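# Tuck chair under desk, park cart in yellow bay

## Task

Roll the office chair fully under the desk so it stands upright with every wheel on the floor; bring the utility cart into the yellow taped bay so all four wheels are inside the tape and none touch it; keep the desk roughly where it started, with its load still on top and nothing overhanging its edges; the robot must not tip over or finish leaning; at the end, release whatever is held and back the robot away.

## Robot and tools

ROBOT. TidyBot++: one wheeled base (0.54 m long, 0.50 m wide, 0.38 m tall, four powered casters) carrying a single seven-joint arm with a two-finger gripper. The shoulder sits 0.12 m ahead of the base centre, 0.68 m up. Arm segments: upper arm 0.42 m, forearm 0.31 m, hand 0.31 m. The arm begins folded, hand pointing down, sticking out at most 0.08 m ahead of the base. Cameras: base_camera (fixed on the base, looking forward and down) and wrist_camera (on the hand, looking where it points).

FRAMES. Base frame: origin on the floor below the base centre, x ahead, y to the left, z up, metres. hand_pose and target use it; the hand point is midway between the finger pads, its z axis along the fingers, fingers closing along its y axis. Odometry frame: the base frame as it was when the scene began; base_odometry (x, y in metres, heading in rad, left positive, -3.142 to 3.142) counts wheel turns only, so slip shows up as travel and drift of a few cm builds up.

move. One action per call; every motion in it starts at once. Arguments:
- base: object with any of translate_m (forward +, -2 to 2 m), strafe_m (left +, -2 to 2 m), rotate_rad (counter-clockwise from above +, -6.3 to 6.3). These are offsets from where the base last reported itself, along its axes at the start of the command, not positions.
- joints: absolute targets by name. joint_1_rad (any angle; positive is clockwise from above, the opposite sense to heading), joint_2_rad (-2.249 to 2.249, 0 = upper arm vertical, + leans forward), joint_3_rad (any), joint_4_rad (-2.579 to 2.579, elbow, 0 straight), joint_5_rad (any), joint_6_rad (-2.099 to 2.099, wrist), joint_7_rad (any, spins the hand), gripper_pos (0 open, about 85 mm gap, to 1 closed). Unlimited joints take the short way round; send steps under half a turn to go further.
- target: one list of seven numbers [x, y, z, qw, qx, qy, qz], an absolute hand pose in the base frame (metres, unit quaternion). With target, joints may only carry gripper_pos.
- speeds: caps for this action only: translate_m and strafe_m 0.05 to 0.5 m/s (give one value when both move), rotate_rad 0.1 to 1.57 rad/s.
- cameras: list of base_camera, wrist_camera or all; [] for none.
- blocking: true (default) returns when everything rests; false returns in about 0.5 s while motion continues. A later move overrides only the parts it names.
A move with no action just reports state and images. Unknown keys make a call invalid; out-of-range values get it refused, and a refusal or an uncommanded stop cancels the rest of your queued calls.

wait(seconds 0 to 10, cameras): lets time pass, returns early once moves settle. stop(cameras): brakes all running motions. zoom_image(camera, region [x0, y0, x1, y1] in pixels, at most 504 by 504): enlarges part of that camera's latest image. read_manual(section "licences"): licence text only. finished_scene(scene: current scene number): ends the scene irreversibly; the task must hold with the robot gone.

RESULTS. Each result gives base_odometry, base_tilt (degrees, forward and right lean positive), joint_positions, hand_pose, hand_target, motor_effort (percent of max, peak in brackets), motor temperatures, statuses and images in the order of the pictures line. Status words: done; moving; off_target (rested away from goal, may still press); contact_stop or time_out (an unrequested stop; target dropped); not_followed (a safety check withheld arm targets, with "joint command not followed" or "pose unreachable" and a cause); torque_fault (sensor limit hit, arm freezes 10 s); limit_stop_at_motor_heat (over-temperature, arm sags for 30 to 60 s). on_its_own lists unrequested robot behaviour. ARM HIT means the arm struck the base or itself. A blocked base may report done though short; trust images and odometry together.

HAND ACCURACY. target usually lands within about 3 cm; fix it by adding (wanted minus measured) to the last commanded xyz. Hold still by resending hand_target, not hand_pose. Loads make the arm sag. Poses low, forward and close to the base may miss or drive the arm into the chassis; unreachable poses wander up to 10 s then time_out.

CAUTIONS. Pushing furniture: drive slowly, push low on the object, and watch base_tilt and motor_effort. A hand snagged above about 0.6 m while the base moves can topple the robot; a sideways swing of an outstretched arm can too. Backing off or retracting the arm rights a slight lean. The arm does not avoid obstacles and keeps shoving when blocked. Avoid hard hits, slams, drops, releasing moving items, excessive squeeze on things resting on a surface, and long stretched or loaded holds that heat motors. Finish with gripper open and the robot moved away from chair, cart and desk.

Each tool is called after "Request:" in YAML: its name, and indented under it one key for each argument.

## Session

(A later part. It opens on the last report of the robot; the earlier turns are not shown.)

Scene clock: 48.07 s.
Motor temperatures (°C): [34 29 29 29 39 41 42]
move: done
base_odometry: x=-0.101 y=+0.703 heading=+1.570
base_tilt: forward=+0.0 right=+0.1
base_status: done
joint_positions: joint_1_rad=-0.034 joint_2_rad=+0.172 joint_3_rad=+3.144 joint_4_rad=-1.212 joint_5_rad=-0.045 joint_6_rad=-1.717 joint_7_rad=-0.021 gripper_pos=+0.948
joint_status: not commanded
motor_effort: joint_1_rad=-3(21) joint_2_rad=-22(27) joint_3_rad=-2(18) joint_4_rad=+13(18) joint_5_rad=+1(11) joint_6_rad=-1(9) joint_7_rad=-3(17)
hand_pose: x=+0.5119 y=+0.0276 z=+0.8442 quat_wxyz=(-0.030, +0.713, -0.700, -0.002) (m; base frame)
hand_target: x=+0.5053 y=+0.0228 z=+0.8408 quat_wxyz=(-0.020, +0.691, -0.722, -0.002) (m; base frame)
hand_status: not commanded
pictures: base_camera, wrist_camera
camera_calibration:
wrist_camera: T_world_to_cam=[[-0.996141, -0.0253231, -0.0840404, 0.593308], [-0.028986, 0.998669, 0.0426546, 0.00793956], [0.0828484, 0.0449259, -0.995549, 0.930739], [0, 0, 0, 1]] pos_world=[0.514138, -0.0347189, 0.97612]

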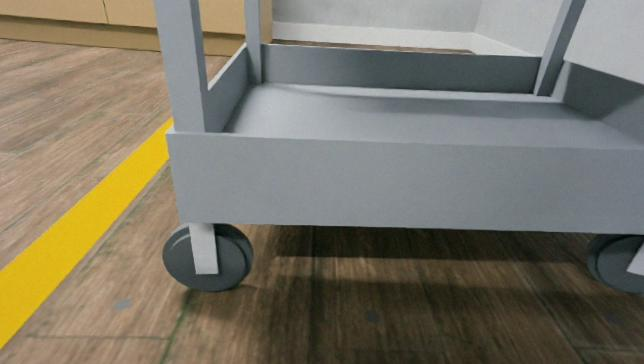

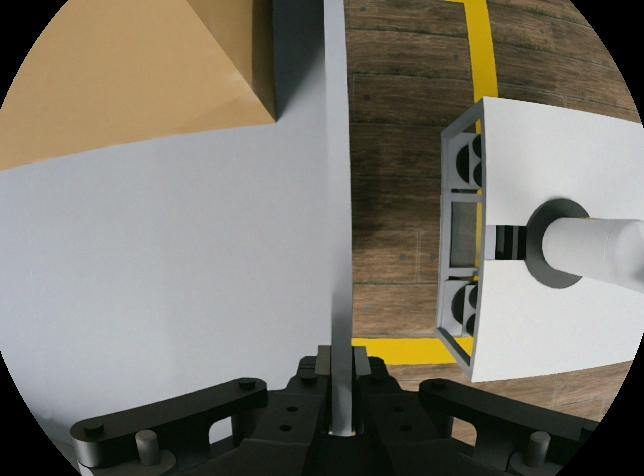

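Request:
move:
  joints: {"gripper_pos":0.4}
  cameras: []

Request:
move:
  joints: {"joint_2_rad":0.26,"joint_4_rad":-0.79,"joint_6_rad":-2.09}

Request:
move:
  base: {"translate_m":-0.4}

Request:
move:
  base: {"rotate_rad":1.57,"translate_m":-0.2}
  joints: {"joint_1_rad":0,"joint_2_rad":-0.316,"joint_3_rad":3.14,"joint_4_rad":-2.4,"joint_5_rad":0,"joint_6_rad":0.3,"joint_7_rad":1.57,"gripper_pos":0}

Scene clock: 49.23 s.
Motor temperatures (°C): [34 29 29 29 39 41 42]
move: done
base_odometry: x=-0.101 y=+0.703 heading=+1.570
base_tilt: forward=+0.1 right=+0.1
base_status: not commanded
joint_positions: joint_1_rad=-0.034 joint_2_rad=+0.172 joint_3_rad=+3.144 joint_4_rad=-1.215 joint_5_rad=-0.045 joint_6_rad=-1.717 joint_7_rad=-0.023 gripper_pos=+0.400
joint_status: all done
motor_effort: joint_1_rad=+0(3) joint_2_rad=-22(23) joint_3_rad=+0(2) joint_4_rad=+15(16) joint_5_rad=+0(1) joint_6_rad=+0(1) joint_7_rad=+0(3)
hand_pose: x=+0.5111 y=+0.0275 z=+0.8431 quat_wxyz=(-0.029, +0.712, -0.701, -0.003) (m; base frame)
hand_target: x=+0.5053 y=+0.0228 z=+0.8408 quat_wxyz=(-0.020, +0.691, -0.722, -0.002) (m; base frame)
hand_status: not commanded
pictures: none
No camera images: "cameras" was empty.

Scene clock: 50.83 s.
Motor temperatures (°C): [34 29 29 29 39 41 42]
move: done
base_odometry: x=-0.101 y=+0.703 heading=+1.570
base_tilt: forward=+0.1 right=+0.1
base_status: not commanded
joint_positions: joint_1_rad=-0.034 joint_2_rad=+0.238 joint_3_rad=+3.144 joint_4_rad=-0.801 joint_5_rad=-0.045 joint_6_rad=-2.019 joint_7_rad=-0.023 gripper_pos=+0.400
joint_status: all done
motor_effort: joint_1_rad=+0(1) joint_2_rad=-23(23) joint_3_rad=+0(1) joint_4_rad=+14(17) joint_5_rad=+0(1) joint_6_rad=+1(1) joint_7_rad=+0(1)
hand_pose: x=+0.5143 y=+0.0265 z=+0.9403 quat_wxyz=(-0.044, +0.717, -0.696, +0.015) (m; base frame)
hand_target: x=+0.4998 y=+0.0214 z=+0.9337 quat_wxyz=(-0.009, +0.695, -0.719, -0.009) (m; base frame)
hand_status: not commanded
pictures: base_camera, wrist_camera
camera_calibration:
wrist_camera: T_world_to_cam=[[-0.991245, -0.0367394, -0.126818, 0.641764], [-0.041825, 0.998414, 0.0376741, 0.0162674], [0.125233, 0.0426485, -0.99121, 1.00046], [0, 0, 0, 1]] pos_world=[0.511535, -0.0353319, 1.07245]

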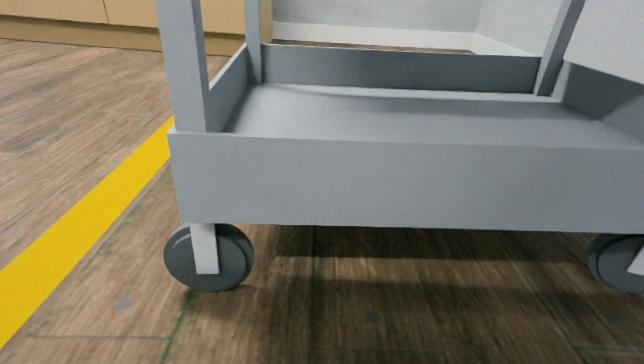

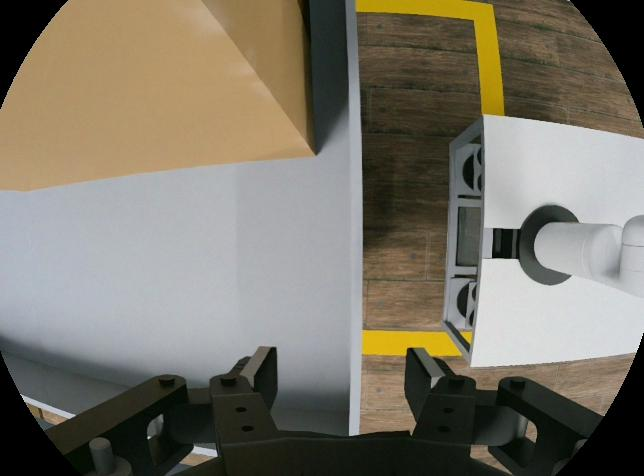

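Scene clock: 52.90 s.
Motor temperatures (°C): [34 29 29 29 39 41 42]
move: done
base_odometry: x=-0.101 y=+0.303 heading=+1.570
base_tilt: forward=+0.1 right=+0.1
base_status: done
joint_positions: joint_1_rad=-0.034 joint_2_rad=+0.249 joint_3_rad=+3.144 joint_4_rad=-0.799 joint_5_rad=-0.045 joint_6_rad=-2.028 joint_7_rad=-0.023 gripper_pos=+0.400
joint_status: not commanded
motor_effort: joint_1_rad=+0(1) joint_2_rad=-22(26) joint_3_rad=+0(1) joint_4_rad=+14(14) joint_5_rad=+1(1) joint_6_rad=+0(1) joint_7_rad=+0(0)
hand_pose: x=+0.5145 y=+0.0265 z=+0.9363 quat_wxyz=(-0.037, +0.717, -0.696, +0.008) (m; base frame)
hand_target: x=+0.4998 y=+0.0214 z=+0.9337 quat_wxyz=(-0.009, +0.695, -0.719, -0.009) (m; base frame)
hand_status: not commanded
pictures: base_camera, wrist_camera
camera_calibration:
wrist_camera: T_world_to_cam=[[-0.993407, -0.0371921, -0.108439, 0.625347], [-0.0414876, 0.99843, 0.0376279, 0.0163408], [0.106869, 0.0418787, -0.993391, 1.00797], [0, 0, 0, 1]] pos_world=[0.514181, -0.0352694, 1.0685]

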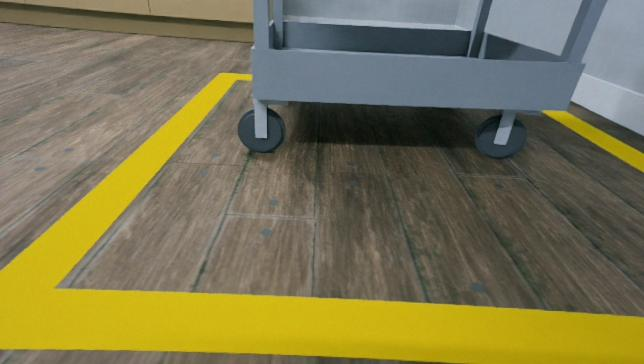

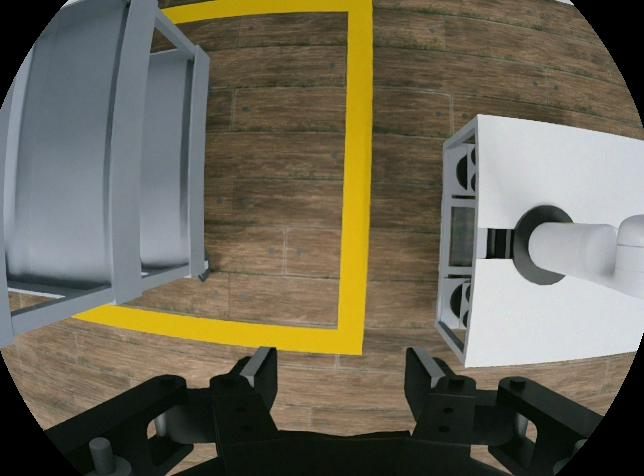

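Scene clock: 56.37 s.
Motor temperatures (°C): [34 29 29 29 39 41 42]
move: done
base_odometry: x=-0.101 y=+0.103 heading=+3.139
base_tilt: forward=+0.1 right=+0.1
base_status: done
joint_positions: joint_1_rad=-0.028 joint_2_rad=-0.301 joint_3_rad=+3.138 joint_4_rad=-2.376 joint_5_rad=-0.039 joint_6_rad=+0.232 joint_7_rad=+1.483 gripper_pos=+0.000
joint_status: all done
motor_effort: joint_1_rad=+0(4) joint_2_rad=-8(27) joint_3_rad=+0(3) joint_4_rad=+18(20) joint_5_rad=+1(3) joint_6_rad=+8(9) joint_7_rad=+0(1)
hand_pose: x=+0.5692 y=+0.0129 z=+0.8481 quat_wxyz=(-0.044, +0.796, -0.040, +0.603) (m; base frame)
hand_target: x=+0.5663 y=+0.0021 z=+0.8615 quat_wxyz=(-0.001, +0.778, +0.000, +0.628) (m; base frame)
hand_status: not commanded
pictures: base_camera, wrist_camera
camera_calibration:
wrist_camera: T_world_to_cam=[[0.033384, -0.992327, -0.11905, 0.10646], [-0.26816, 0.105855, -0.957541, 1.02], [0.962796, 0.063891, -0.262569, -0.192205], [0, 0, 0, 1]] pos_world=[0.455024, 0.00995057, 0.938899]

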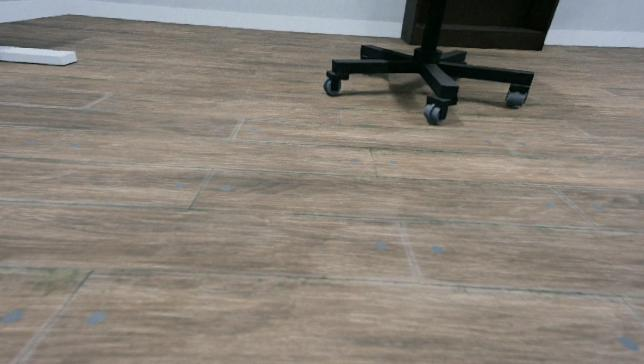

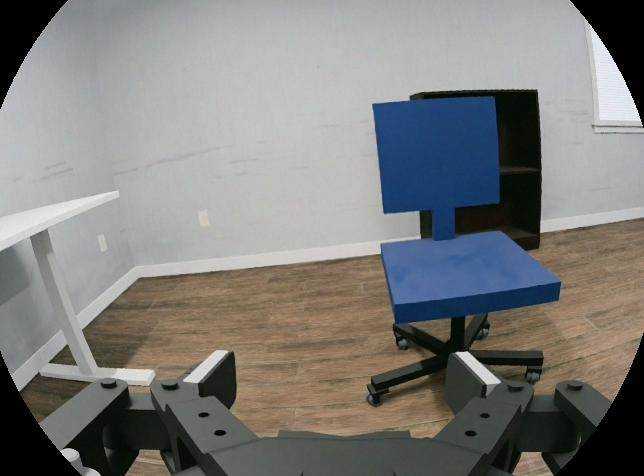

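Request:
move:
  base: {"translate_m":1.47,"strafe_m":-1.52,"rotate_rad":1.27}
  joints: {"joint_6_rad":0.55,"joint_7_rad":1.6,"joint_1_rad":0.02,"joint_5_rad":0.02}

Scene clock: 62.00 s.
Motor temperatures (°C): [34 29 29 29 39 41 42]
move: done
base_odometry: x=-1.568 y=+1.627 heading=-1.874
base_tilt: forward=+0.0 right=+0.1
base_status: done
joint_positions: joint_1_rad=-0.003 joint_2_rad=-0.311 joint_3_rad=+3.138 joint_4_rad=-2.385 joint_5_rad=-0.015 joint_6_rad=+0.499 joint_7_rad=+1.516 gripper_pos=+0.000
joint_status: all done
motor_effort: joint_1_rad=+0(2) joint_2_rad=-8(11) joint_3_rad=+0(2) joint_4_rad=+18(21) joint_5_rad=+0(2) joint_6_rad=+8(10) joint_7_rad=+0(1)
hand_pose: x=+0.5768 y=+0.0021 z=+0.9291 quat_wxyz=(-0.023, +0.708, -0.024, +0.705) (m; base frame)
hand_target: x=+0.5732 y=-0.0036 z=+0.9388 quat_wxyz=(+0.020, +0.694, +0.014, +0.720) (m; base frame)
hand_status: not commanded
pictures: base_camera, wrist_camera
camera_calibration:
wrist_camera: T_world_to_cam=[[0.0418074, -0.99752, -0.056627, 0.0422969], [-0.00348497, 0.0565306, -0.998395, 0.986161], [0.99912, 0.0419377, -0.00111293, -0.441379], [0, 0, 0, 1]] pos_world=[0.442659, 0.00495406, 0.986482]

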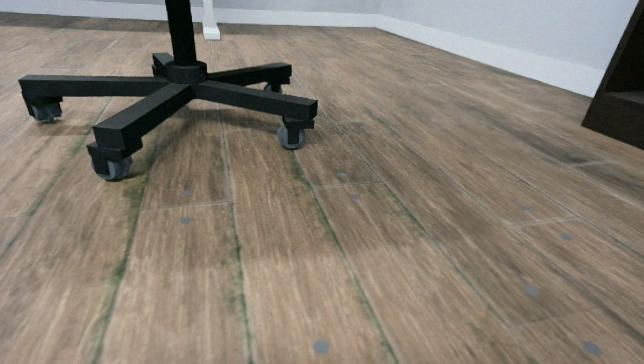

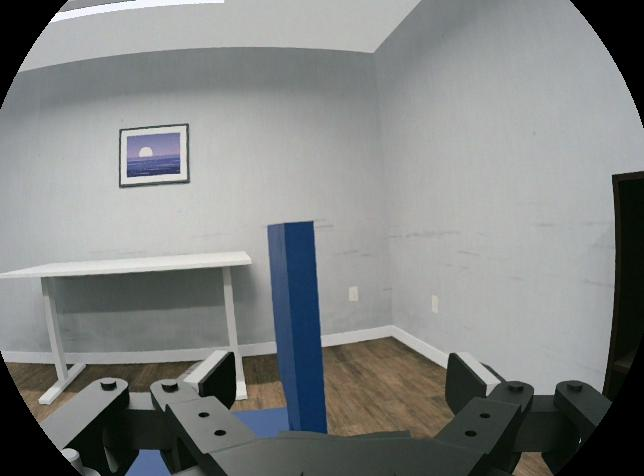

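Request:
move:
  base: {"rotate_rad":0.19}
  cameras: []

Request:
move:
  base: {"strafe_m":-0.16,"translate_m":0.2}

Scene clock: 63.30 s.
Motor temperatures (°C): [34 29 29 29 39 41 42]
move: done
base_odometry: x=-1.568 y=+1.627 heading=-1.684
base_tilt: forward=+0.1 right=+0.1
base_status: done
joint_positions: joint_1_rad=-0.002 joint_2_rad=-0.311 joint_3_rad=+3.138 joint_4_rad=-2.385 joint_5_rad=-0.013 joint_6_rad=+0.499 joint_7_rad=+1.516 gripper_pos=+0.000
joint_status: not commanded
motor_effort: joint_1_rad=+0(1) joint_2_rad=-8(8) joint_3_rad=+0(2) joint_4_rad=+19(19) joint_5_rad=+1(1) joint_6_rad=+8(9) joint_7_rad=+0(0)
hand_pose: x=+0.5768 y=+0.0022 z=+0.9291 quat_wxyz=(-0.023, +0.709, -0.023, +0.705) (m; base frame)
hand_target: x=+0.5732 y=-0.0036 z=+0.9388 quat_wxyz=(+0.020, +0.694, +0.014, +0.720) (m; base frame)
hand_status: not commanded
pictures: none
No camera images: "cameras" was empty.

Scene clock: 64.93 s.
Motor temperatures (°C): [34 29 29 29 39 41 42]
move: done
base_odometry: x=-1.750 y=+1.446 heading=-1.684
base_tilt: forward=+0.1 right=+0.1
base_status: done
joint_positions: joint_1_rad=-0.002 joint_2_rad=-0.311 joint_3_rad=+3.139 joint_4_rad=-2.385 joint_5_rad=-0.013 joint_6_rad=+0.499 joint_7_rad=+1.516 gripper_pos=+0.000
joint_status: not commanded
motor_effort: joint_1_rad=+0(1) joint_2_rad=-8(11) joint_3_rad=+0(2) joint_4_rad=+19(20) joint_5_rad=+1(1) joint_6_rad=+8(9) joint_7_rad=+0(0)
hand_pose: x=+0.5767 y=+0.0012 z=+0.9293 quat_wxyz=(-0.022, +0.708, -0.024, +0.705) (m; base frame)
hand_target: x=+0.5732 y=-0.0036 z=+0.9388 quat_wxyz=(+0.020, +0.694, +0.014, +0.720) (m; base frame)
hand_status: not commanded
pictures: base_camera, wrist_camera
camera_calibration:
wrist_camera: T_world_to_cam=[[0.0404162, -0.997675, -0.0548678, 0.0405793], [-0.00298697, 0.0547918, -0.998493, 0.986206], [0.999178, 0.0405192, -0.000765547, -0.441588], [0, 0, 0, 1]] pos_world=[0.442531, 0.00434176, 0.986609]

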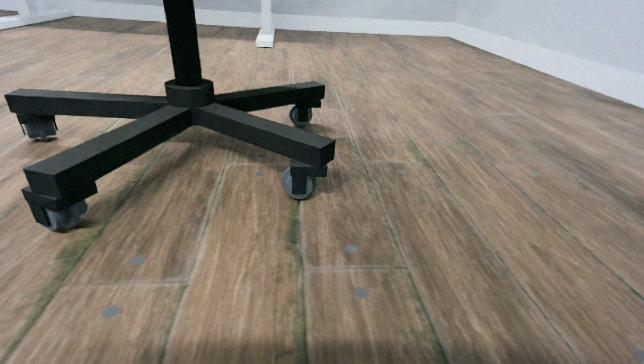

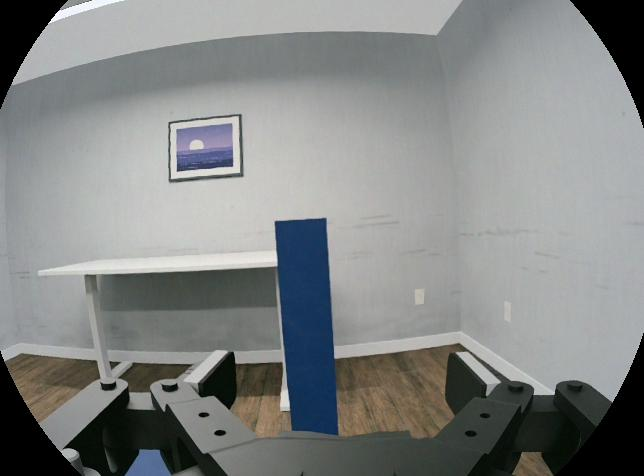

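Request:
move:
  base: {"strafe_m":0.03,"translate_m":0.235}
  speeds: {"translate_m":0.2}

Scene clock: 67.10 s.
Motor temperatures (°C): [34 29 29 29 39 41 42]
move: done
base_odometry: x=-1.747 y=+1.209 heading=-1.684
base_tilt: forward=+0.1 right=+0.0
base_status: done
joint_positions: joint_1_rad=+0.007 joint_2_rad=-0.318 joint_3_rad=+3.144 joint_4_rad=-2.391 joint_5_rad=-0.012 joint_6_rad=+0.499 joint_7_rad=+1.517 gripper_pos=+0.000
joint_status: not commanded
motor_effort: joint_1_rad=-2(5) joint_2_rad=-7(9) joint_3_rad=-1(5) joint_4_rad=+19(24) joint_5_rad=+1(2) joint_6_rad=+9(9) joint_7_rad=+0(1)
hand_pose: x=+0.5743 y=-0.0052 z=+0.9296 quat_wxyz=(-0.018, +0.707, -0.029, +0.706) (m; base frame)
hand_target: x=+0.5732 y=-0.0036 z=+0.9388 quat_wxyz=(+0.020, +0.694, +0.014, +0.720) (m; base frame)
hand_status: not commanded
pictures: base_camera, wrist_camera
camera_calibration:
wrist_camera: T_world_to_cam=[[0.0274404, -0.998097, -0.0552279, 0.0420792], [0.000171625, 0.0552535, -0.998472, 0.985037], [0.999623, 0.027389, 0.00168748, -0.441491], [0, 0, 0, 1]] pos_world=[0.440001, -0.0003356, 0.986601]

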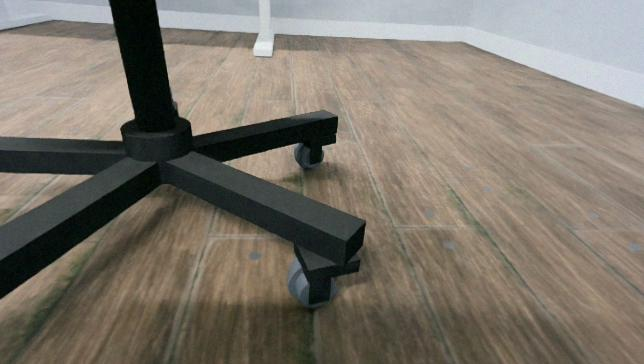

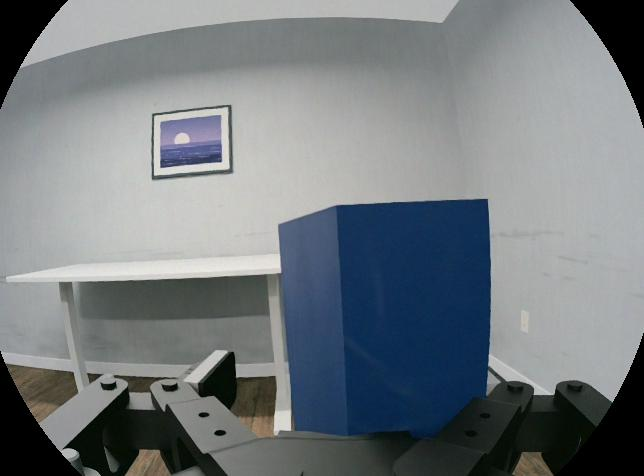

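Request:
move:
  base: {"translate_m":-0.15}
  speeds: {"translate_m":0.2}

Scene clock: 68.77 s.
Motor temperatures (°C): [34 29 29 29 39 41 42]
move: done
base_odometry: x=-1.729 y=+1.358 heading=-1.684
base_tilt: forward=+0.0 right=+0.1
base_status: done
joint_positions: joint_1_rad=+0.007 joint_2_rad=-0.317 joint_3_rad=+3.144 joint_4_rad=-2.391 joint_5_rad=-0.012 joint_6_rad=+0.499 joint_7_rad=+1.517 gripper_pos=+0.000
joint_status: not commanded
motor_effort: joint_1_rad=+0(2) joint_2_rad=-7(11) joint_3_rad=+0(1) joint_4_rad=+19(19) joint_5_rad=+1(1) joint_6_rad=+8(9) joint_7_rad=+0(0)
hand_pose: x=+0.5746 y=-0.0051 z=+0.9289 quat_wxyz=(-0.018, +0.708, -0.029, +0.706) (m; base frame)
hand_target: x=+0.5732 y=-0.0036 z=+0.9388 quat_wxyz=(+0.020, +0.694, +0.014, +0.720) (m; base frame)
hand_status: not commanded
pictures: base_camera, wrist_camera
camera_calibration:
wrist_camera: T_world_to_cam=[[0.0276098, -0.998096, -0.0551536, 0.0419909], [-0.00133982, 0.0551376, -0.998478, 0.985221], [0.999618, 0.0276417, 0.000185068, -0.440463], [0, 0, 0, 1]] pos_world=[0.440456, -0.000236605, 0.986118]

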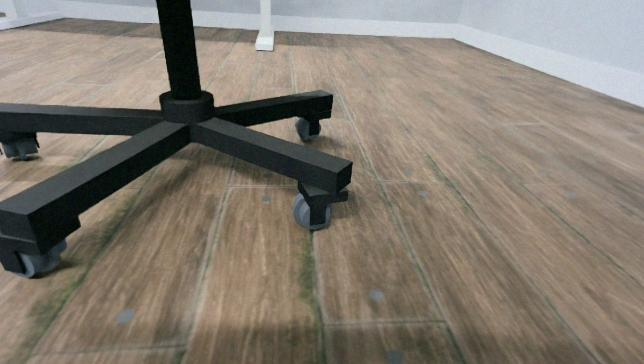

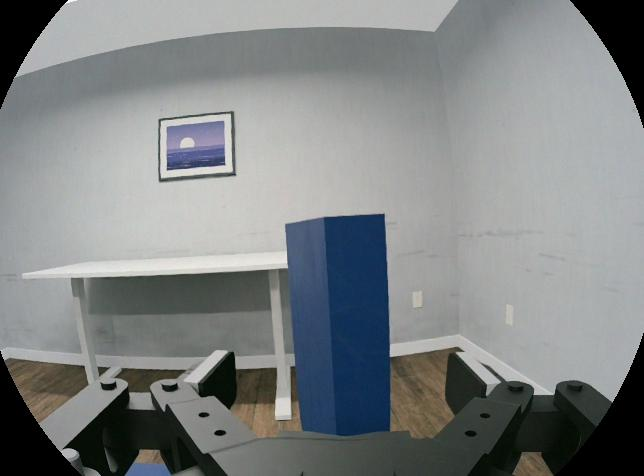

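Request:
move:
  base: {"rotate_rad":0.13,"strafe_m":-0.115}

Scene clock: 70.23 s.
Motor temperatures (°C): [34 29 29 29 39 41 42]
move: done
base_odometry: x=-1.844 y=+1.371 heading=-1.553
base_tilt: forward=+0.0 right=+0.1
base_status: done
joint_positions: joint_1_rad=+0.007 joint_2_rad=-0.317 joint_3_rad=+3.142 joint_4_rad=-2.391 joint_5_rad=-0.011 joint_6_rad=+0.499 joint_7_rad=+1.517 gripper_pos=+0.000
joint_status: not commanded
motor_effort: joint_1_rad=-1(1) joint_2_rad=-7(8) joint_3_rad=+0(2) joint_4_rad=+18(19) joint_5_rad=+0(1) joint_6_rad=+8(9) joint_7_rad=+0(0)
hand_pose: x=+0.5746 y=-0.0040 z=+0.9289 quat_wxyz=(-0.018, +0.708, -0.027, +0.706) (m; base frame)
hand_target: x=+0.5732 y=-0.0036 z=+0.9388 quat_wxyz=(+0.020, +0.694, +0.014, +0.720) (m; base frame)
hand_status: not commanded
pictures: base_camera, wrist_camera
camera_calibration:
wrist_camera: T_world_to_cam=[[0.0298396, -0.998119, -0.0535502, 0.0402839], [-0.00147431, 0.05353, -0.998565, 0.98531], [0.999554, 0.0298758, 0.000125777, -0.440383], [0, 0, 0, 1]] pos_world=[0.440437, 0.000621246, 0.986108]

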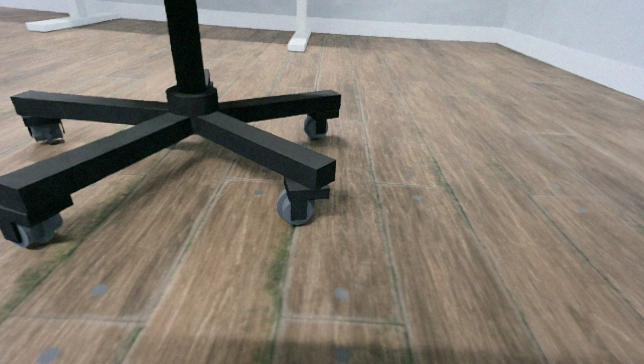

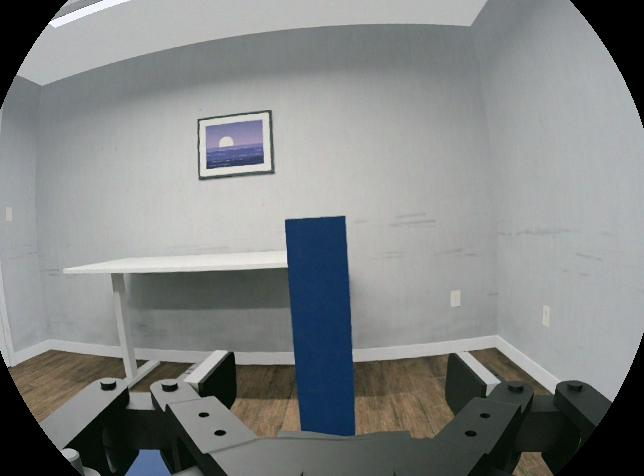

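Request:
move:
  base: {"strafe_m":0.012,"translate_m":0.19}
  speeds: {"translate_m":0.15}

Scene clock: 72.43 s.
Motor temperatures (°C): [34 29 29 29 39 41 42]
move: done
base_odometry: x=-1.829 y=+1.181 heading=-1.553
base_tilt: forward=+0.1 right=+0.0
base_status: done
joint_positions: joint_1_rad=+0.010 joint_2_rad=-0.318 joint_3_rad=+3.143 joint_4_rad=-2.393 joint_5_rad=-0.011 joint_6_rad=+0.500 joint_7_rad=+1.517 gripper_pos=+0.000
joint_status: not commanded
motor_effort: joint_1_rad=-1(5) joint_2_rad=-7(9) joint_3_rad=+0(5) joint_4_rad=+19(26) joint_5_rad=+1(3) joint_6_rad=+8(9) joint_7_rad=+0(0)
hand_pose: x=+0.5740 y=-0.0054 z=+0.9284 quat_wxyz=(-0.017, +0.708, -0.028, +0.705) (m; base frame)
hand_target: x=+0.5732 y=-0.0036 z=+0.9388 quat_wxyz=(+0.020, +0.694, +0.014, +0.720) (m; base frame)
hand_status: not commanded
pictures: base_camera, wrist_camera
camera_calibration:
wrist_camera: T_world_to_cam=[[0.026962, -0.998223, -0.0531413, 0.0401939], [-0.00174883, 0.0531134, -0.998587, 0.984995], [0.999635, 0.0270168, -0.000313684, -0.439336], [0, 0, 0, 1]] pos_world=[0.439814, -0.000324555, 0.985601]

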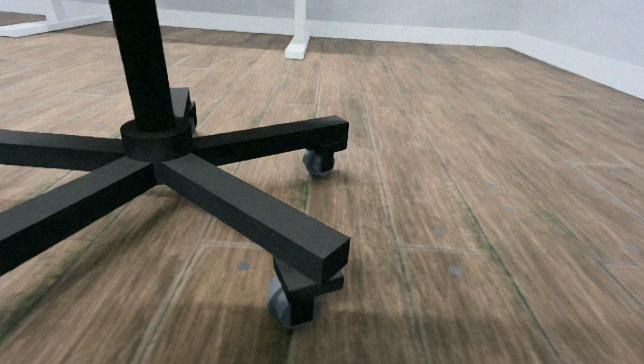

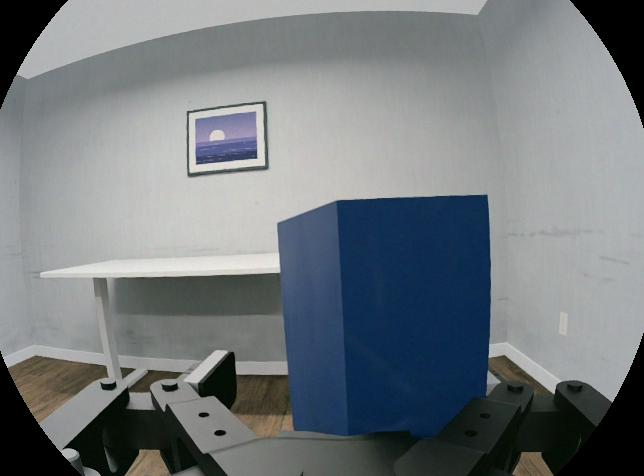

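Request:
move:
  joints: {"gripper_pos":0.5}

Request:
move:
  joints: {"gripper_pos":0.75}

Scene clock: 73.90 s.
Motor temperatures (°C): [34 29 29 29 39 41 42]
move: done
base_odometry: x=-1.829 y=+1.181 heading=-1.553
base_tilt: forward=+0.1 right=+0.0
base_status: not commanded
joint_positions: joint_1_rad=+0.021 joint_2_rad=-0.322 joint_3_rad=+3.134 joint_4_rad=-2.396 joint_5_rad=+0.021 joint_6_rad=+0.500 joint_7_rad=+1.537 gripper_pos=+0.500
joint_status: all done
motor_effort: joint_1_rad=+1(6) joint_2_rad=-6(8) joint_3_rad=+2(7) joint_4_rad=+19(25) joint_5_rad=+0(5) joint_6_rad=+8(10) joint_7_rad=+0(4)
hand_pose: x=+0.5725 y=-0.0012 z=+0.9284 quat_wxyz=(-0.003, +0.708, -0.006, +0.706) (m; base frame)
hand_target: x=+0.5732 y=-0.0036 z=+0.9388 quat_wxyz=(+0.020, +0.694, +0.014, +0.720) (m; base frame)
hand_status: not commanded
pictures: base_camera, wrist_camera
camera_calibration:
wrist_camera: T_world_to_cam=[[0.0397416, -0.999207, -0.0024284, -0.0099708], [-0.00134076, 0.00237699, -0.999996, 0.985858], [0.999209, 0.0397447, -0.00124523, -0.436811], [0, 0, 0, 1]] pos_world=[0.438183, 0.00505464, 0.985286]

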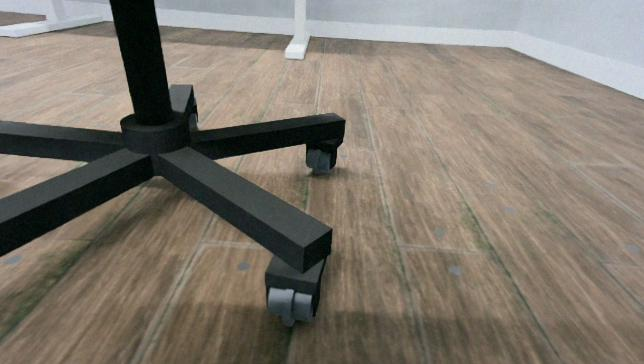

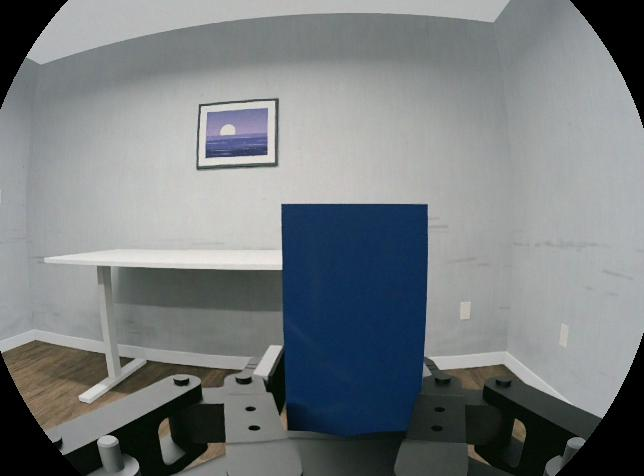

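Scene clock: 74.63 s.
Motor temperatures (°C): [34 29 29 29 39 41 42]
move: off_target
base_odometry: x=-1.829 y=+1.181 heading=-1.553
base_tilt: forward=+0.0 right=+0.0
base_status: not commanded
joint_positions: joint_1_rad=+0.006 joint_2_rad=-0.328 joint_3_rad=+3.122 joint_4_rad=-2.400 joint_5_rad=+0.028 joint_6_rad=+0.500 joint_7_rad=+1.537 gripper_pos=+0.573
joint_status: gripper_pos off_target (ended at +0.573, target +0.750)
motor_effort: joint_1_rad=+5(8) joint_2_rad=-6(8) joint_3_rad=+6(8) joint_4_rad=+20(24) joint_5_rad=-3(5) joint_6_rad=+9(9) joint_7_rad=+0(1)
hand_pose: x=+0.5702 y=+0.0128 z=+0.9283 quat_wxyz=(-0.010, +0.708, +0.008, +0.706) (m; base frame)
hand_target: x=+0.5732 y=-0.0036 z=+0.9388 quat_wxyz=(+0.020, +0.694, +0.014, +0.720) (m; base frame)
hand_status: not commanded
pictures: base_camera, wrist_camera
camera_calibration:
wrist_camera: T_world_to_cam=[[0.0694467, -0.997556, 0.00764137, -0.0221741], [-0.0000396924, -0.00766262, -0.999971, 0.985068], [0.997586, 0.0694443, -0.000571739, -0.435163], [0, 0, 0, 1]] pos_world=[0.435692, 0.015648, 0.984959]

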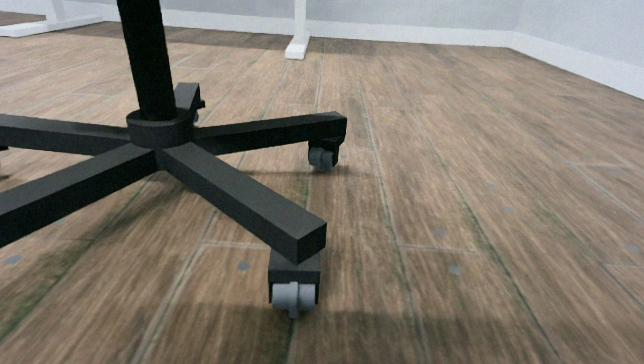

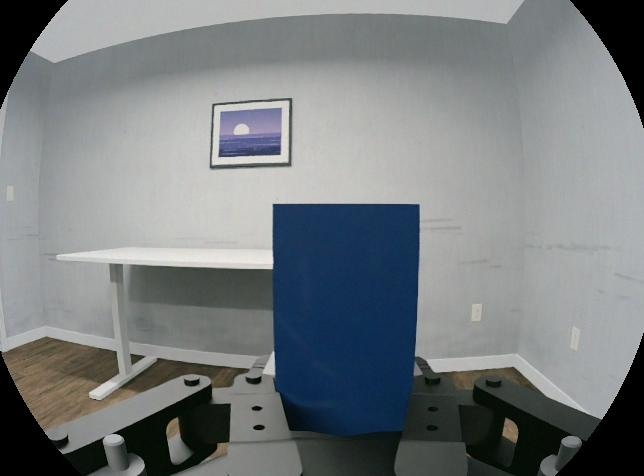

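Request:
move:
  base: {"translate_m":1.405,"strafe_m":1.425,"rotate_rad":-1.57}
  speeds: {"translate_m":0.25,"rotate_rad":0.2}

Scene clock: 83.77 s.
Motor temperatures (°C): [34 29 29 30 39 41 42]
move: done
base_odometry: x=-0.379 y=-0.199 heading=-3.124
base_tilt: forward=+0.1 right=+0.1
base_status: done
joint_positions: joint_1_rad=+0.051 joint_2_rad=-0.320 joint_3_rad=+3.171 joint_4_rad=-2.396 joint_5_rad=+0.023 joint_6_rad=+0.501 joint_7_rad=+1.553 gripper_pos=+0.574
joint_status: not commanded
motor_effort: joint_1_rad=-6(12) joint_2_rad=-7(11) joint_3_rad=-6(12) joint_4_rad=+18(27) joint_5_rad=+3(6) joint_6_rad=+8(11) joint_7_rad=-1(5)
hand_pose: x=+0.5721 y=-0.0334 z=+0.9282 quat_wxyz=(+0.022, +0.708, -0.026, +0.706) (m; base frame)
hand_target: x=+0.5732 y=-0.0036 z=+0.9388 quat_wxyz=(+0.020, +0.694, +0.014, +0.720) (m; base frame)
hand_status: not commanded
pictures: base_camera, wrist_camera
camera_calibration:
wrist_camera: T_world_to_cam=[[-0.0245916, -0.999691, 0.00349093, -0.0108701], [-0.0021626, -0.00343878, -0.999992, 0.985993], [0.999695, -0.024599, -0.00207736, -0.436815], [0, 0, 0, 1]] pos_world=[0.438547, -0.0182213, 0.985115]

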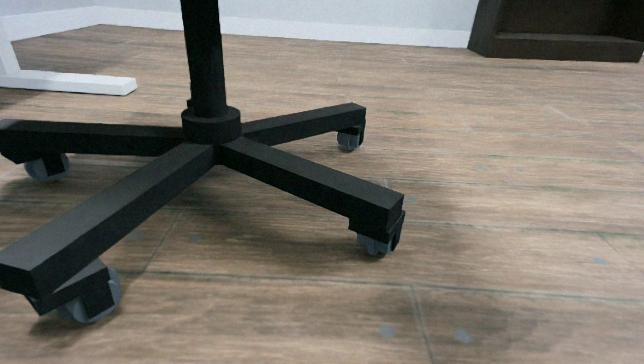

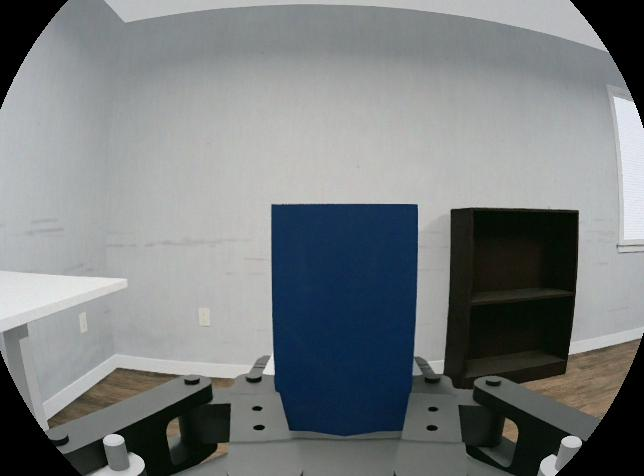

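Request:
move:
  base: {"translate_m":-0.06,"strafe_m":0.3}
  speeds: {"strafe_m":0.2}
  cameras: []

Request:
move:
  joints: {"gripper_pos":0}

Request:
move:
  base: {"translate_m":-0.25}
  speeds: {"translate_m":0.3}

Scene clock: 86.63 s.
Motor temperatures (°C): [34 29 29 30 39 41 42]
move: done
base_odometry: x=-0.313 y=-0.497 heading=-3.124
base_tilt: forward=+0.1 right=+0.0
base_status: done
joint_positions: joint_1_rad=+0.049 joint_2_rad=-0.319 joint_3_rad=+3.157 joint_4_rad=-2.394 joint_5_rad=+0.014 joint_6_rad=+0.502 joint_7_rad=+1.565 gripper_pos=+0.574
joint_status: not commanded
motor_effort: joint_1_rad=-1(19) joint_2_rad=-9(10) joint_3_rad=-2(19) joint_4_rad=+18(22) joint_5_rad=+6(7) joint_6_rad=+9(11) joint_7_rad=+6(6)
hand_pose: x=+0.5729 y=-0.0269 z=+0.9285 quat_wxyz=(+0.021, +0.708, -0.020, +0.706) (m; base frame)
hand_target: x=+0.5732 y=-0.0036 z=+0.9388 quat_wxyz=(+0.020, +0.694, +0.014, +0.720) (m; base frame)
hand_status: not commanded
pictures: none
No camera images: "cameras" was empty.

Scene clock: 87.60 s.
Motor temperatures (°C): [34 29 29 30 39 41 42]
move: done
base_odometry: x=-0.313 y=-0.497 heading=-3.124
base_tilt: forward=+0.1 right=+0.0
base_status: not commanded
joint_positions: joint_1_rad=+0.046 joint_2_rad=-0.319 joint_3_rad=+3.149 joint_4_rad=-2.394 joint_5_rad=+0.022 joint_6_rad=+0.502 joint_7_rad=+1.566 gripper_pos=+0.000
joint_status: all done
motor_effort: joint_1_rad=+0(2) joint_2_rad=-7(10) joint_3_rad=+0(2) joint_4_rad=+19(19) joint_5_rad=+0(7) joint_6_rad=+8(9) joint_7_rad=+0(6)
hand_pose: x=+0.5732 y=-0.0203 z=+0.9284 quat_wxyz=(+0.019, +0.708, -0.011, +0.706) (m; base frame)
hand_target: x=+0.5732 y=-0.0036 z=+0.9388 quat_wxyz=(+0.020, +0.694, +0.014, +0.720) (m; base frame)
hand_status: not commanded
pictures: base_camera, wrist_camera
camera_calibration:
wrist_camera: T_world_to_cam=[[0.000378108, -0.999756, 0.0220869, -0.0293431], [-0.00262757, -0.0220878, -0.999753, 0.985854], [0.999996, 0.000319979, -0.00263528, -0.436717], [0, 0, 0, 1]] pos_world=[0.439317, -0.00742084, 0.985107]

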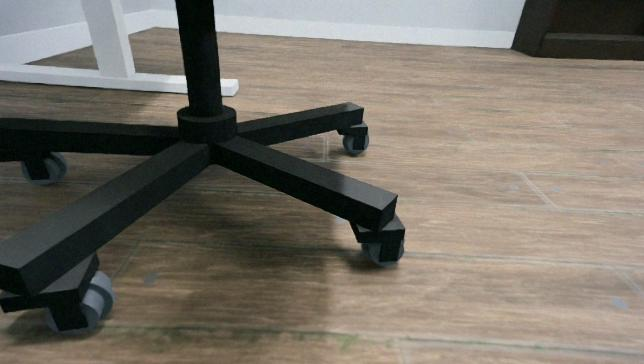

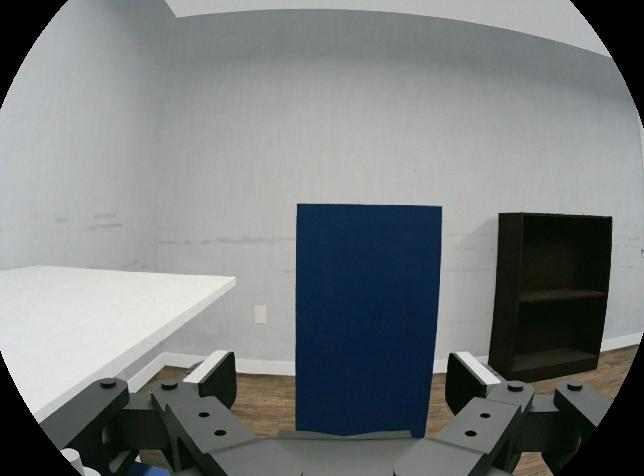

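Scene clock: 89.37 s.
Motor temperatures (°C): [34 29 29 30 39 41 42]
move: done
base_odometry: x=-0.063 y=-0.493 heading=-3.124
base_tilt: forward=+0.1 right=+0.1
base_status: done
joint_positions: joint_1_rad=+0.046 joint_2_rad=-0.318 joint_3_rad=+3.149 joint_4_rad=-2.394 joint_5_rad=+0.022 joint_6_rad=+0.502 joint_7_rad=+1.566 gripper_pos=+0.000
joint_status: not commanded
motor_effort: joint_1_rad=+0(1) joint_2_rad=-7(11) joint_3_rad=+0(1) joint_4_rad=+19(19) joint_5_rad=+1(1) joint_6_rad=+8(9) joint_7_rad=+0(0)
hand_pose: x=+0.5733 y=-0.0203 z=+0.9281 quat_wxyz=(+0.019, +0.708, -0.011, +0.706) (m; base frame)
hand_target: x=+0.5732 y=-0.0036 z=+0.9388 quat_wxyz=(+0.020, +0.694, +0.014, +0.720) (m; base frame)
hand_status: not commanded
pictures: base_camera, wrist_camera
camera_calibration:
wrist_camera: T_world_to_cam=[[0.000449011, -0.999756, 0.0220675, -0.0293383], [-0.00324307, -0.0220688, -0.999751, 0.985926], [0.999995, 0.000377333, -0.00325219, -0.436296], [0, 0, 0, 1]] pos_world=[0.439504, -0.00740829, 0.984909]

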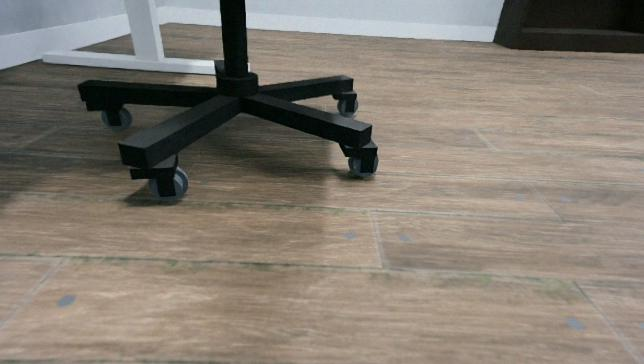

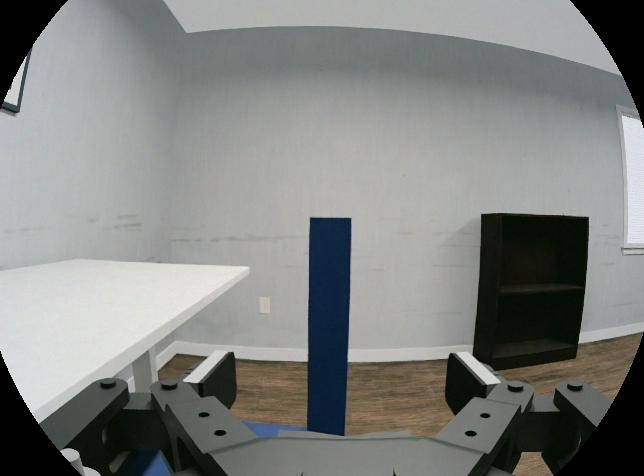

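Request:
move:
  base: {"translate_m":1.02,"strafe_m":-0.91}
  joints: {"gripper_pos":1,"joint_6_rad":0.35}
  cameras: []

Request:
move:
  base: {"rotate_rad":1.553}

Scene clock: 93.13 s.
Motor temperatures (°C): [34 29 29 30 39 41 42]
move: done
base_odometry: x=-1.100 y=+0.399 heading=-3.124
base_tilt: forward=+0.1 right=+0.0
base_status: done
joint_positions: joint_1_rad=+0.045 joint_2_rad=-0.320 joint_3_rad=+3.147 joint_4_rad=-2.398 joint_5_rad=+0.022 joint_6_rad=+0.360 joint_7_rad=+1.566 gripper_pos=+0.999
joint_status: all done
motor_effort: joint_1_rad=+0(1) joint_2_rad=-7(10) joint_3_rad=+0(1) joint_4_rad=+19(21) joint_5_rad=+0(1) joint_6_rad=+8(9) joint_7_rad=+0(0)
hand_pose: x=+0.5690 y=-0.0191 z=+0.8830 quat_wxyz=(+0.018, +0.757, -0.011, +0.653) (m; base frame)
hand_target: x=+0.5692 y=-0.0047 z=+0.8768 quat_wxyz=(+0.019, +0.762, +0.014, +0.647) (m; base frame)
hand_status: not commanded
pictures: none
No camera images: "cameras" was empty.

Scene clock: 95.43 s.
Motor temperatures (°C): [34 29 29 30 39 41 42]
move: done
base_odometry: x=-1.100 y=+0.399 heading=-1.572
base_tilt: forward=+0.1 right=+0.0
base_status: done
joint_positions: joint_1_rad=+0.040 joint_2_rad=-0.320 joint_3_rad=+3.143 joint_4_rad=-2.398 joint_5_rad=+0.022 joint_6_rad=+0.360 joint_7_rad=+1.566 gripper_pos=+0.999
joint_status: not commanded
motor_effort: joint_1_rad=+0(2) joint_2_rad=-7(9) joint_3_rad=+0(2) joint_4_rad=+18(19) joint_5_rad=+0(1) joint_6_rad=+8(9) joint_7_rad=+0(0)
hand_pose: x=+0.5691 y=-0.0148 z=+0.8830 quat_wxyz=(+0.016, +0.757, -0.007, +0.653) (m; base frame)
hand_target: x=+0.5692 y=-0.0047 z=+0.8768 quat_wxyz=(+0.019, +0.762, +0.014, +0.647) (m; base frame)
hand_status: not commanded
pictures: base_camera, wrist_camera
camera_calibration:
wrist_camera: T_world_to_cam=[[0.0131924, -0.999752, 0.0179666, -0.0264927], [-0.145544, -0.0196967, -0.989156, 1.01264], [0.989264, 0.0104344, -0.145768, -0.300134], [0, 0, 0, 1]] pos_world=[0.444645, -0.00340882, 0.958381]

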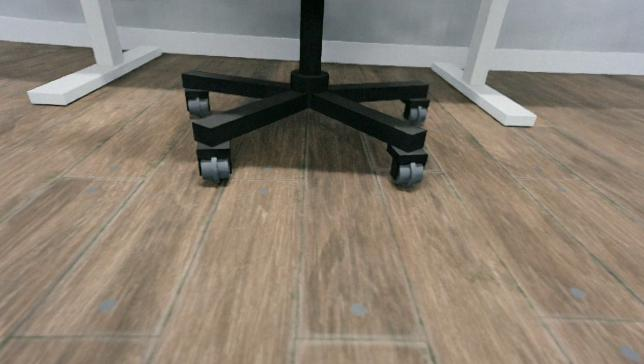

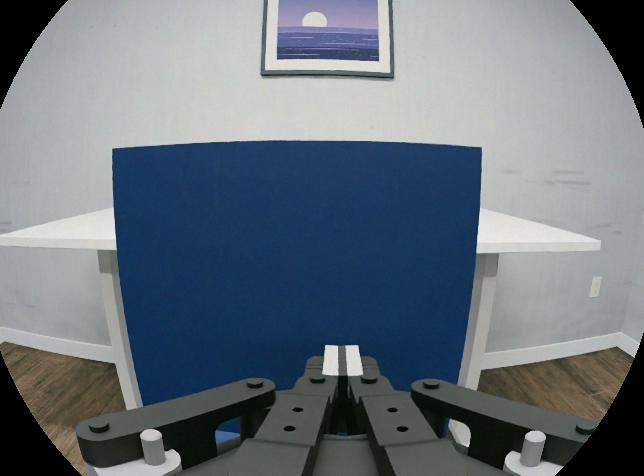

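Request:
move:
  base: {"translate_m":0.38,"strafe_m":0.03}
  speeds: {"translate_m":0.18}

Scene clock: 98.33 s.
Motor temperatures (°C): [34 29 29 30 39 41 42]
move: done
base_odometry: x=-1.070 y=+0.018 heading=-1.571
base_tilt: forward=+0.1 right=+0.0
base_status: done
joint_positions: joint_1_rad=+0.039 joint_2_rad=-0.323 joint_3_rad=+3.142 joint_4_rad=-2.403 joint_5_rad=+0.022 joint_6_rad=+0.359 joint_7_rad=+1.566 gripper_pos=+0.999
joint_status: not commanded
motor_effort: joint_1_rad=+0(3) joint_2_rad=-7(9) joint_3_rad=+0(2) joint_4_rad=+19(30) joint_5_rad=+0(2) joint_6_rad=+8(12) joint_7_rad=+0(1)
hand_pose: x=+0.5675 y=-0.0137 z=+0.8809 quat_wxyz=(+0.015, +0.758, -0.006, +0.652) (m; base frame)
hand_target: x=+0.5692 y=-0.0047 z=+0.8768 quat_wxyz=(+0.019, +0.762, +0.014, +0.647) (m; base frame)
hand_status: not commanded
pictures: base_camera, wrist_camera
camera_calibration:
wrist_camera: T_world_to_cam=[[0.0155813, -0.999716, 0.0180067, -0.026668], [-0.148998, -0.0201293, -0.988633, 1.01181], [0.988715, 0.0127212, -0.149269, -0.295463], [0, 0, 0, 1]] pos_world=[0.443302, -0.00253475, 0.956687]

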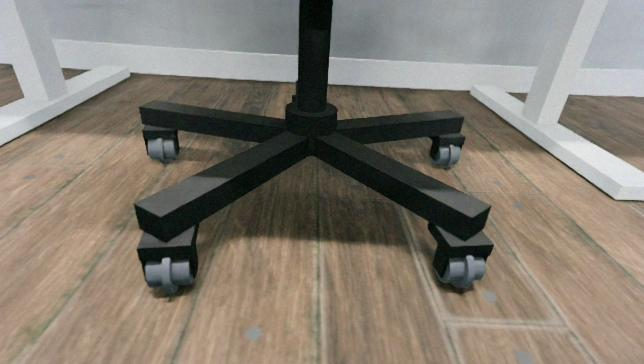

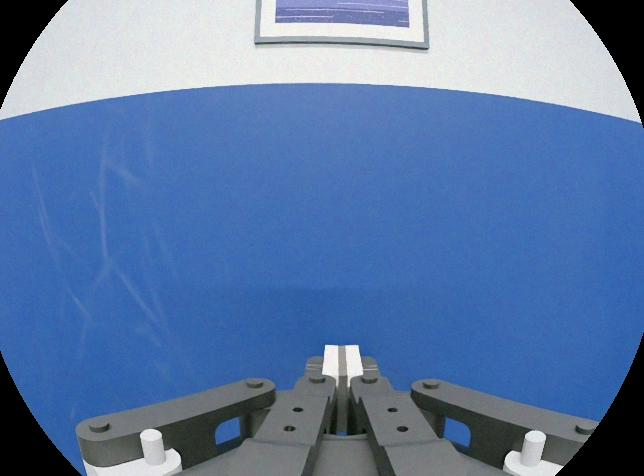

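Request:
move:
  base: {"translate_m":0.17}
  speeds: {"translate_m":0.12}

Request:
move:
  base: {"translate_m":0.05}
  speeds: {"translate_m":0.05}

Scene clock: 102.33 s.
Motor temperatures (°C): [34 29 29 30 39 41 42]
move: time_out
base_odometry: x=-1.070 y=-0.149 heading=-1.572
base_tilt: forward=+0.0 right=+0.0
base_status: translate_m time_out (by the wheels' count: +0.168 of +0.170)
joint_positions: joint_1_rad=+0.036 joint_2_rad=-0.419 joint_3_rad=+3.142 joint_4_rad=-2.476 joint_5_rad=+0.022 joint_6_rad=+0.357 joint_7_rad=+1.566 gripper_pos=+0.999
joint_status: not commanded
motor_effort: joint_1_rad=-1(4) joint_2_rad=+14(17) joint_3_rad=+0(4) joint_4_rad=+34(38) joint_5_rad=+1(2) joint_6_rad=+12(14) joint_7_rad=+0(1)
hand_pose: x=+0.5342 y=-0.0112 z=+0.8794 quat_wxyz=(+0.014, +0.751, -0.005, +0.660) (m; base frame)
hand_target: x=+0.5692 y=-0.0047 z=+0.8768 quat_wxyz=(+0.019, +0.762, +0.014, +0.647) (m; base frame)
hand_status: not commanded
pictures: base_camera, wrist_camera
camera_calibration:
wrist_camera: T_world_to_cam=[[0.018001, -0.999651, 0.0193245, -0.0260801], [-0.127334, -0.0214624, -0.991628, 0.996452], [0.991697, 0.0153896, -0.127676, -0.283358], [0, 0, 0, 1]] pos_world=[0.408357, -0.000324049, 0.952436]

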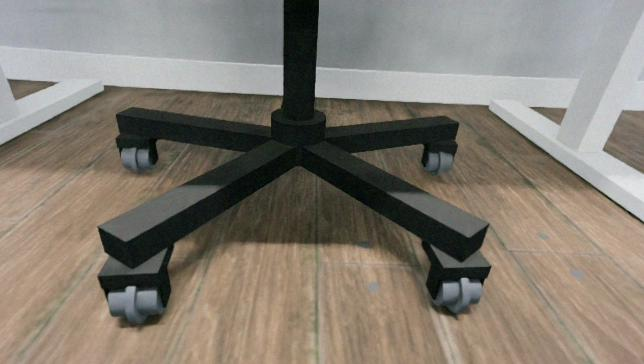

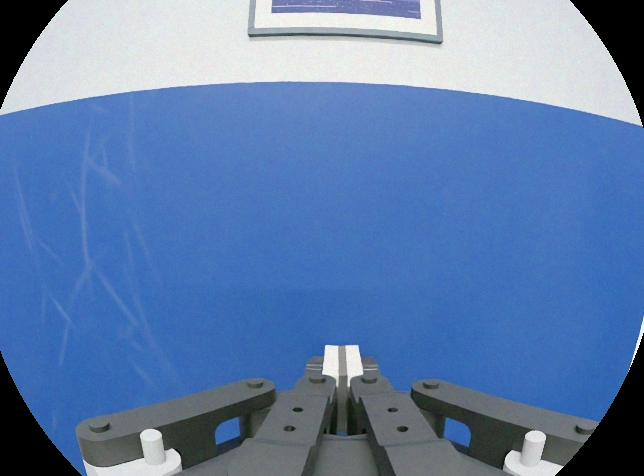

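not run: a stop that you did not command came earlier in this reply.

Request:
move:
  base: {"translate_m":-0.5}
  speeds: {"translate_m":0.2}

Scene clock: 105.67 s.
Motor temperatures (°C): [34 29 29 30 39 41 42]
move: done
base_odometry: x=-1.069 y=+0.351 heading=-1.572
base_tilt: forward=+0.0 right=+0.1
base_status: done
joint_positions: joint_1_rad=+0.036 joint_2_rad=-0.314 joint_3_rad=+3.141 joint_4_rad=-2.391 joint_5_rad=+0.022 joint_6_rad=+0.357 joint_7_rad=+1.566 gripper_pos=+0.999
joint_status: not commanded
motor_effort: joint_1_rad=+0(1) joint_2_rad=-7(15) joint_3_rad=+0(2) joint_4_rad=+19(34) joint_5_rad=+0(1) joint_6_rad=+8(12) joint_7_rad=+0(1)
hand_pose: x=+0.5717 y=-0.0122 z=+0.8833 quat_wxyz=(+0.014, +0.758, -0.005, +0.652) (m; base frame)
hand_target: x=+0.5692 y=-0.0047 z=+0.8768 quat_wxyz=(+0.019, +0.762, +0.014, +0.647) (m; base frame)
hand_status: not commanded
pictures: base_camera, wrist_camera
camera_calibration:
wrist_camera: T_world_to_cam=[[0.0191539, -0.999648, 0.0183801, -0.027618], [-0.147595, -0.0210091, -0.988825, 1.0142], [0.988862, 0.016227, -0.147945, -0.300441], [0, 0, 0, 1]] pos_world=[0.447314, -0.0014255, 0.958925]

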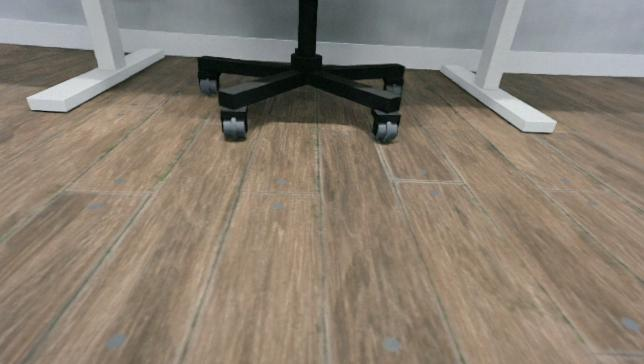

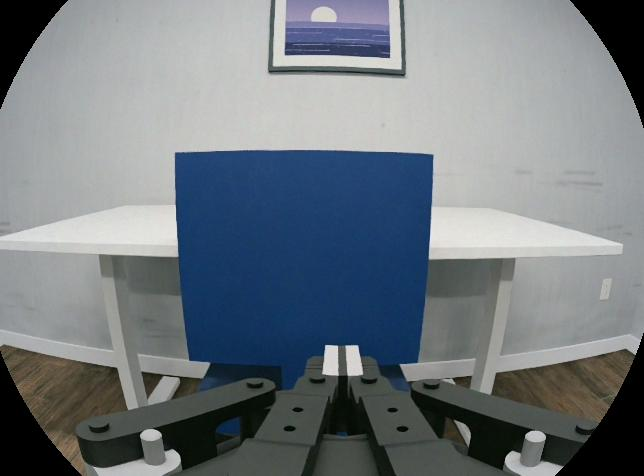

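Request:
finished_scene:
  scene: 2

The scene is finished: the task was done.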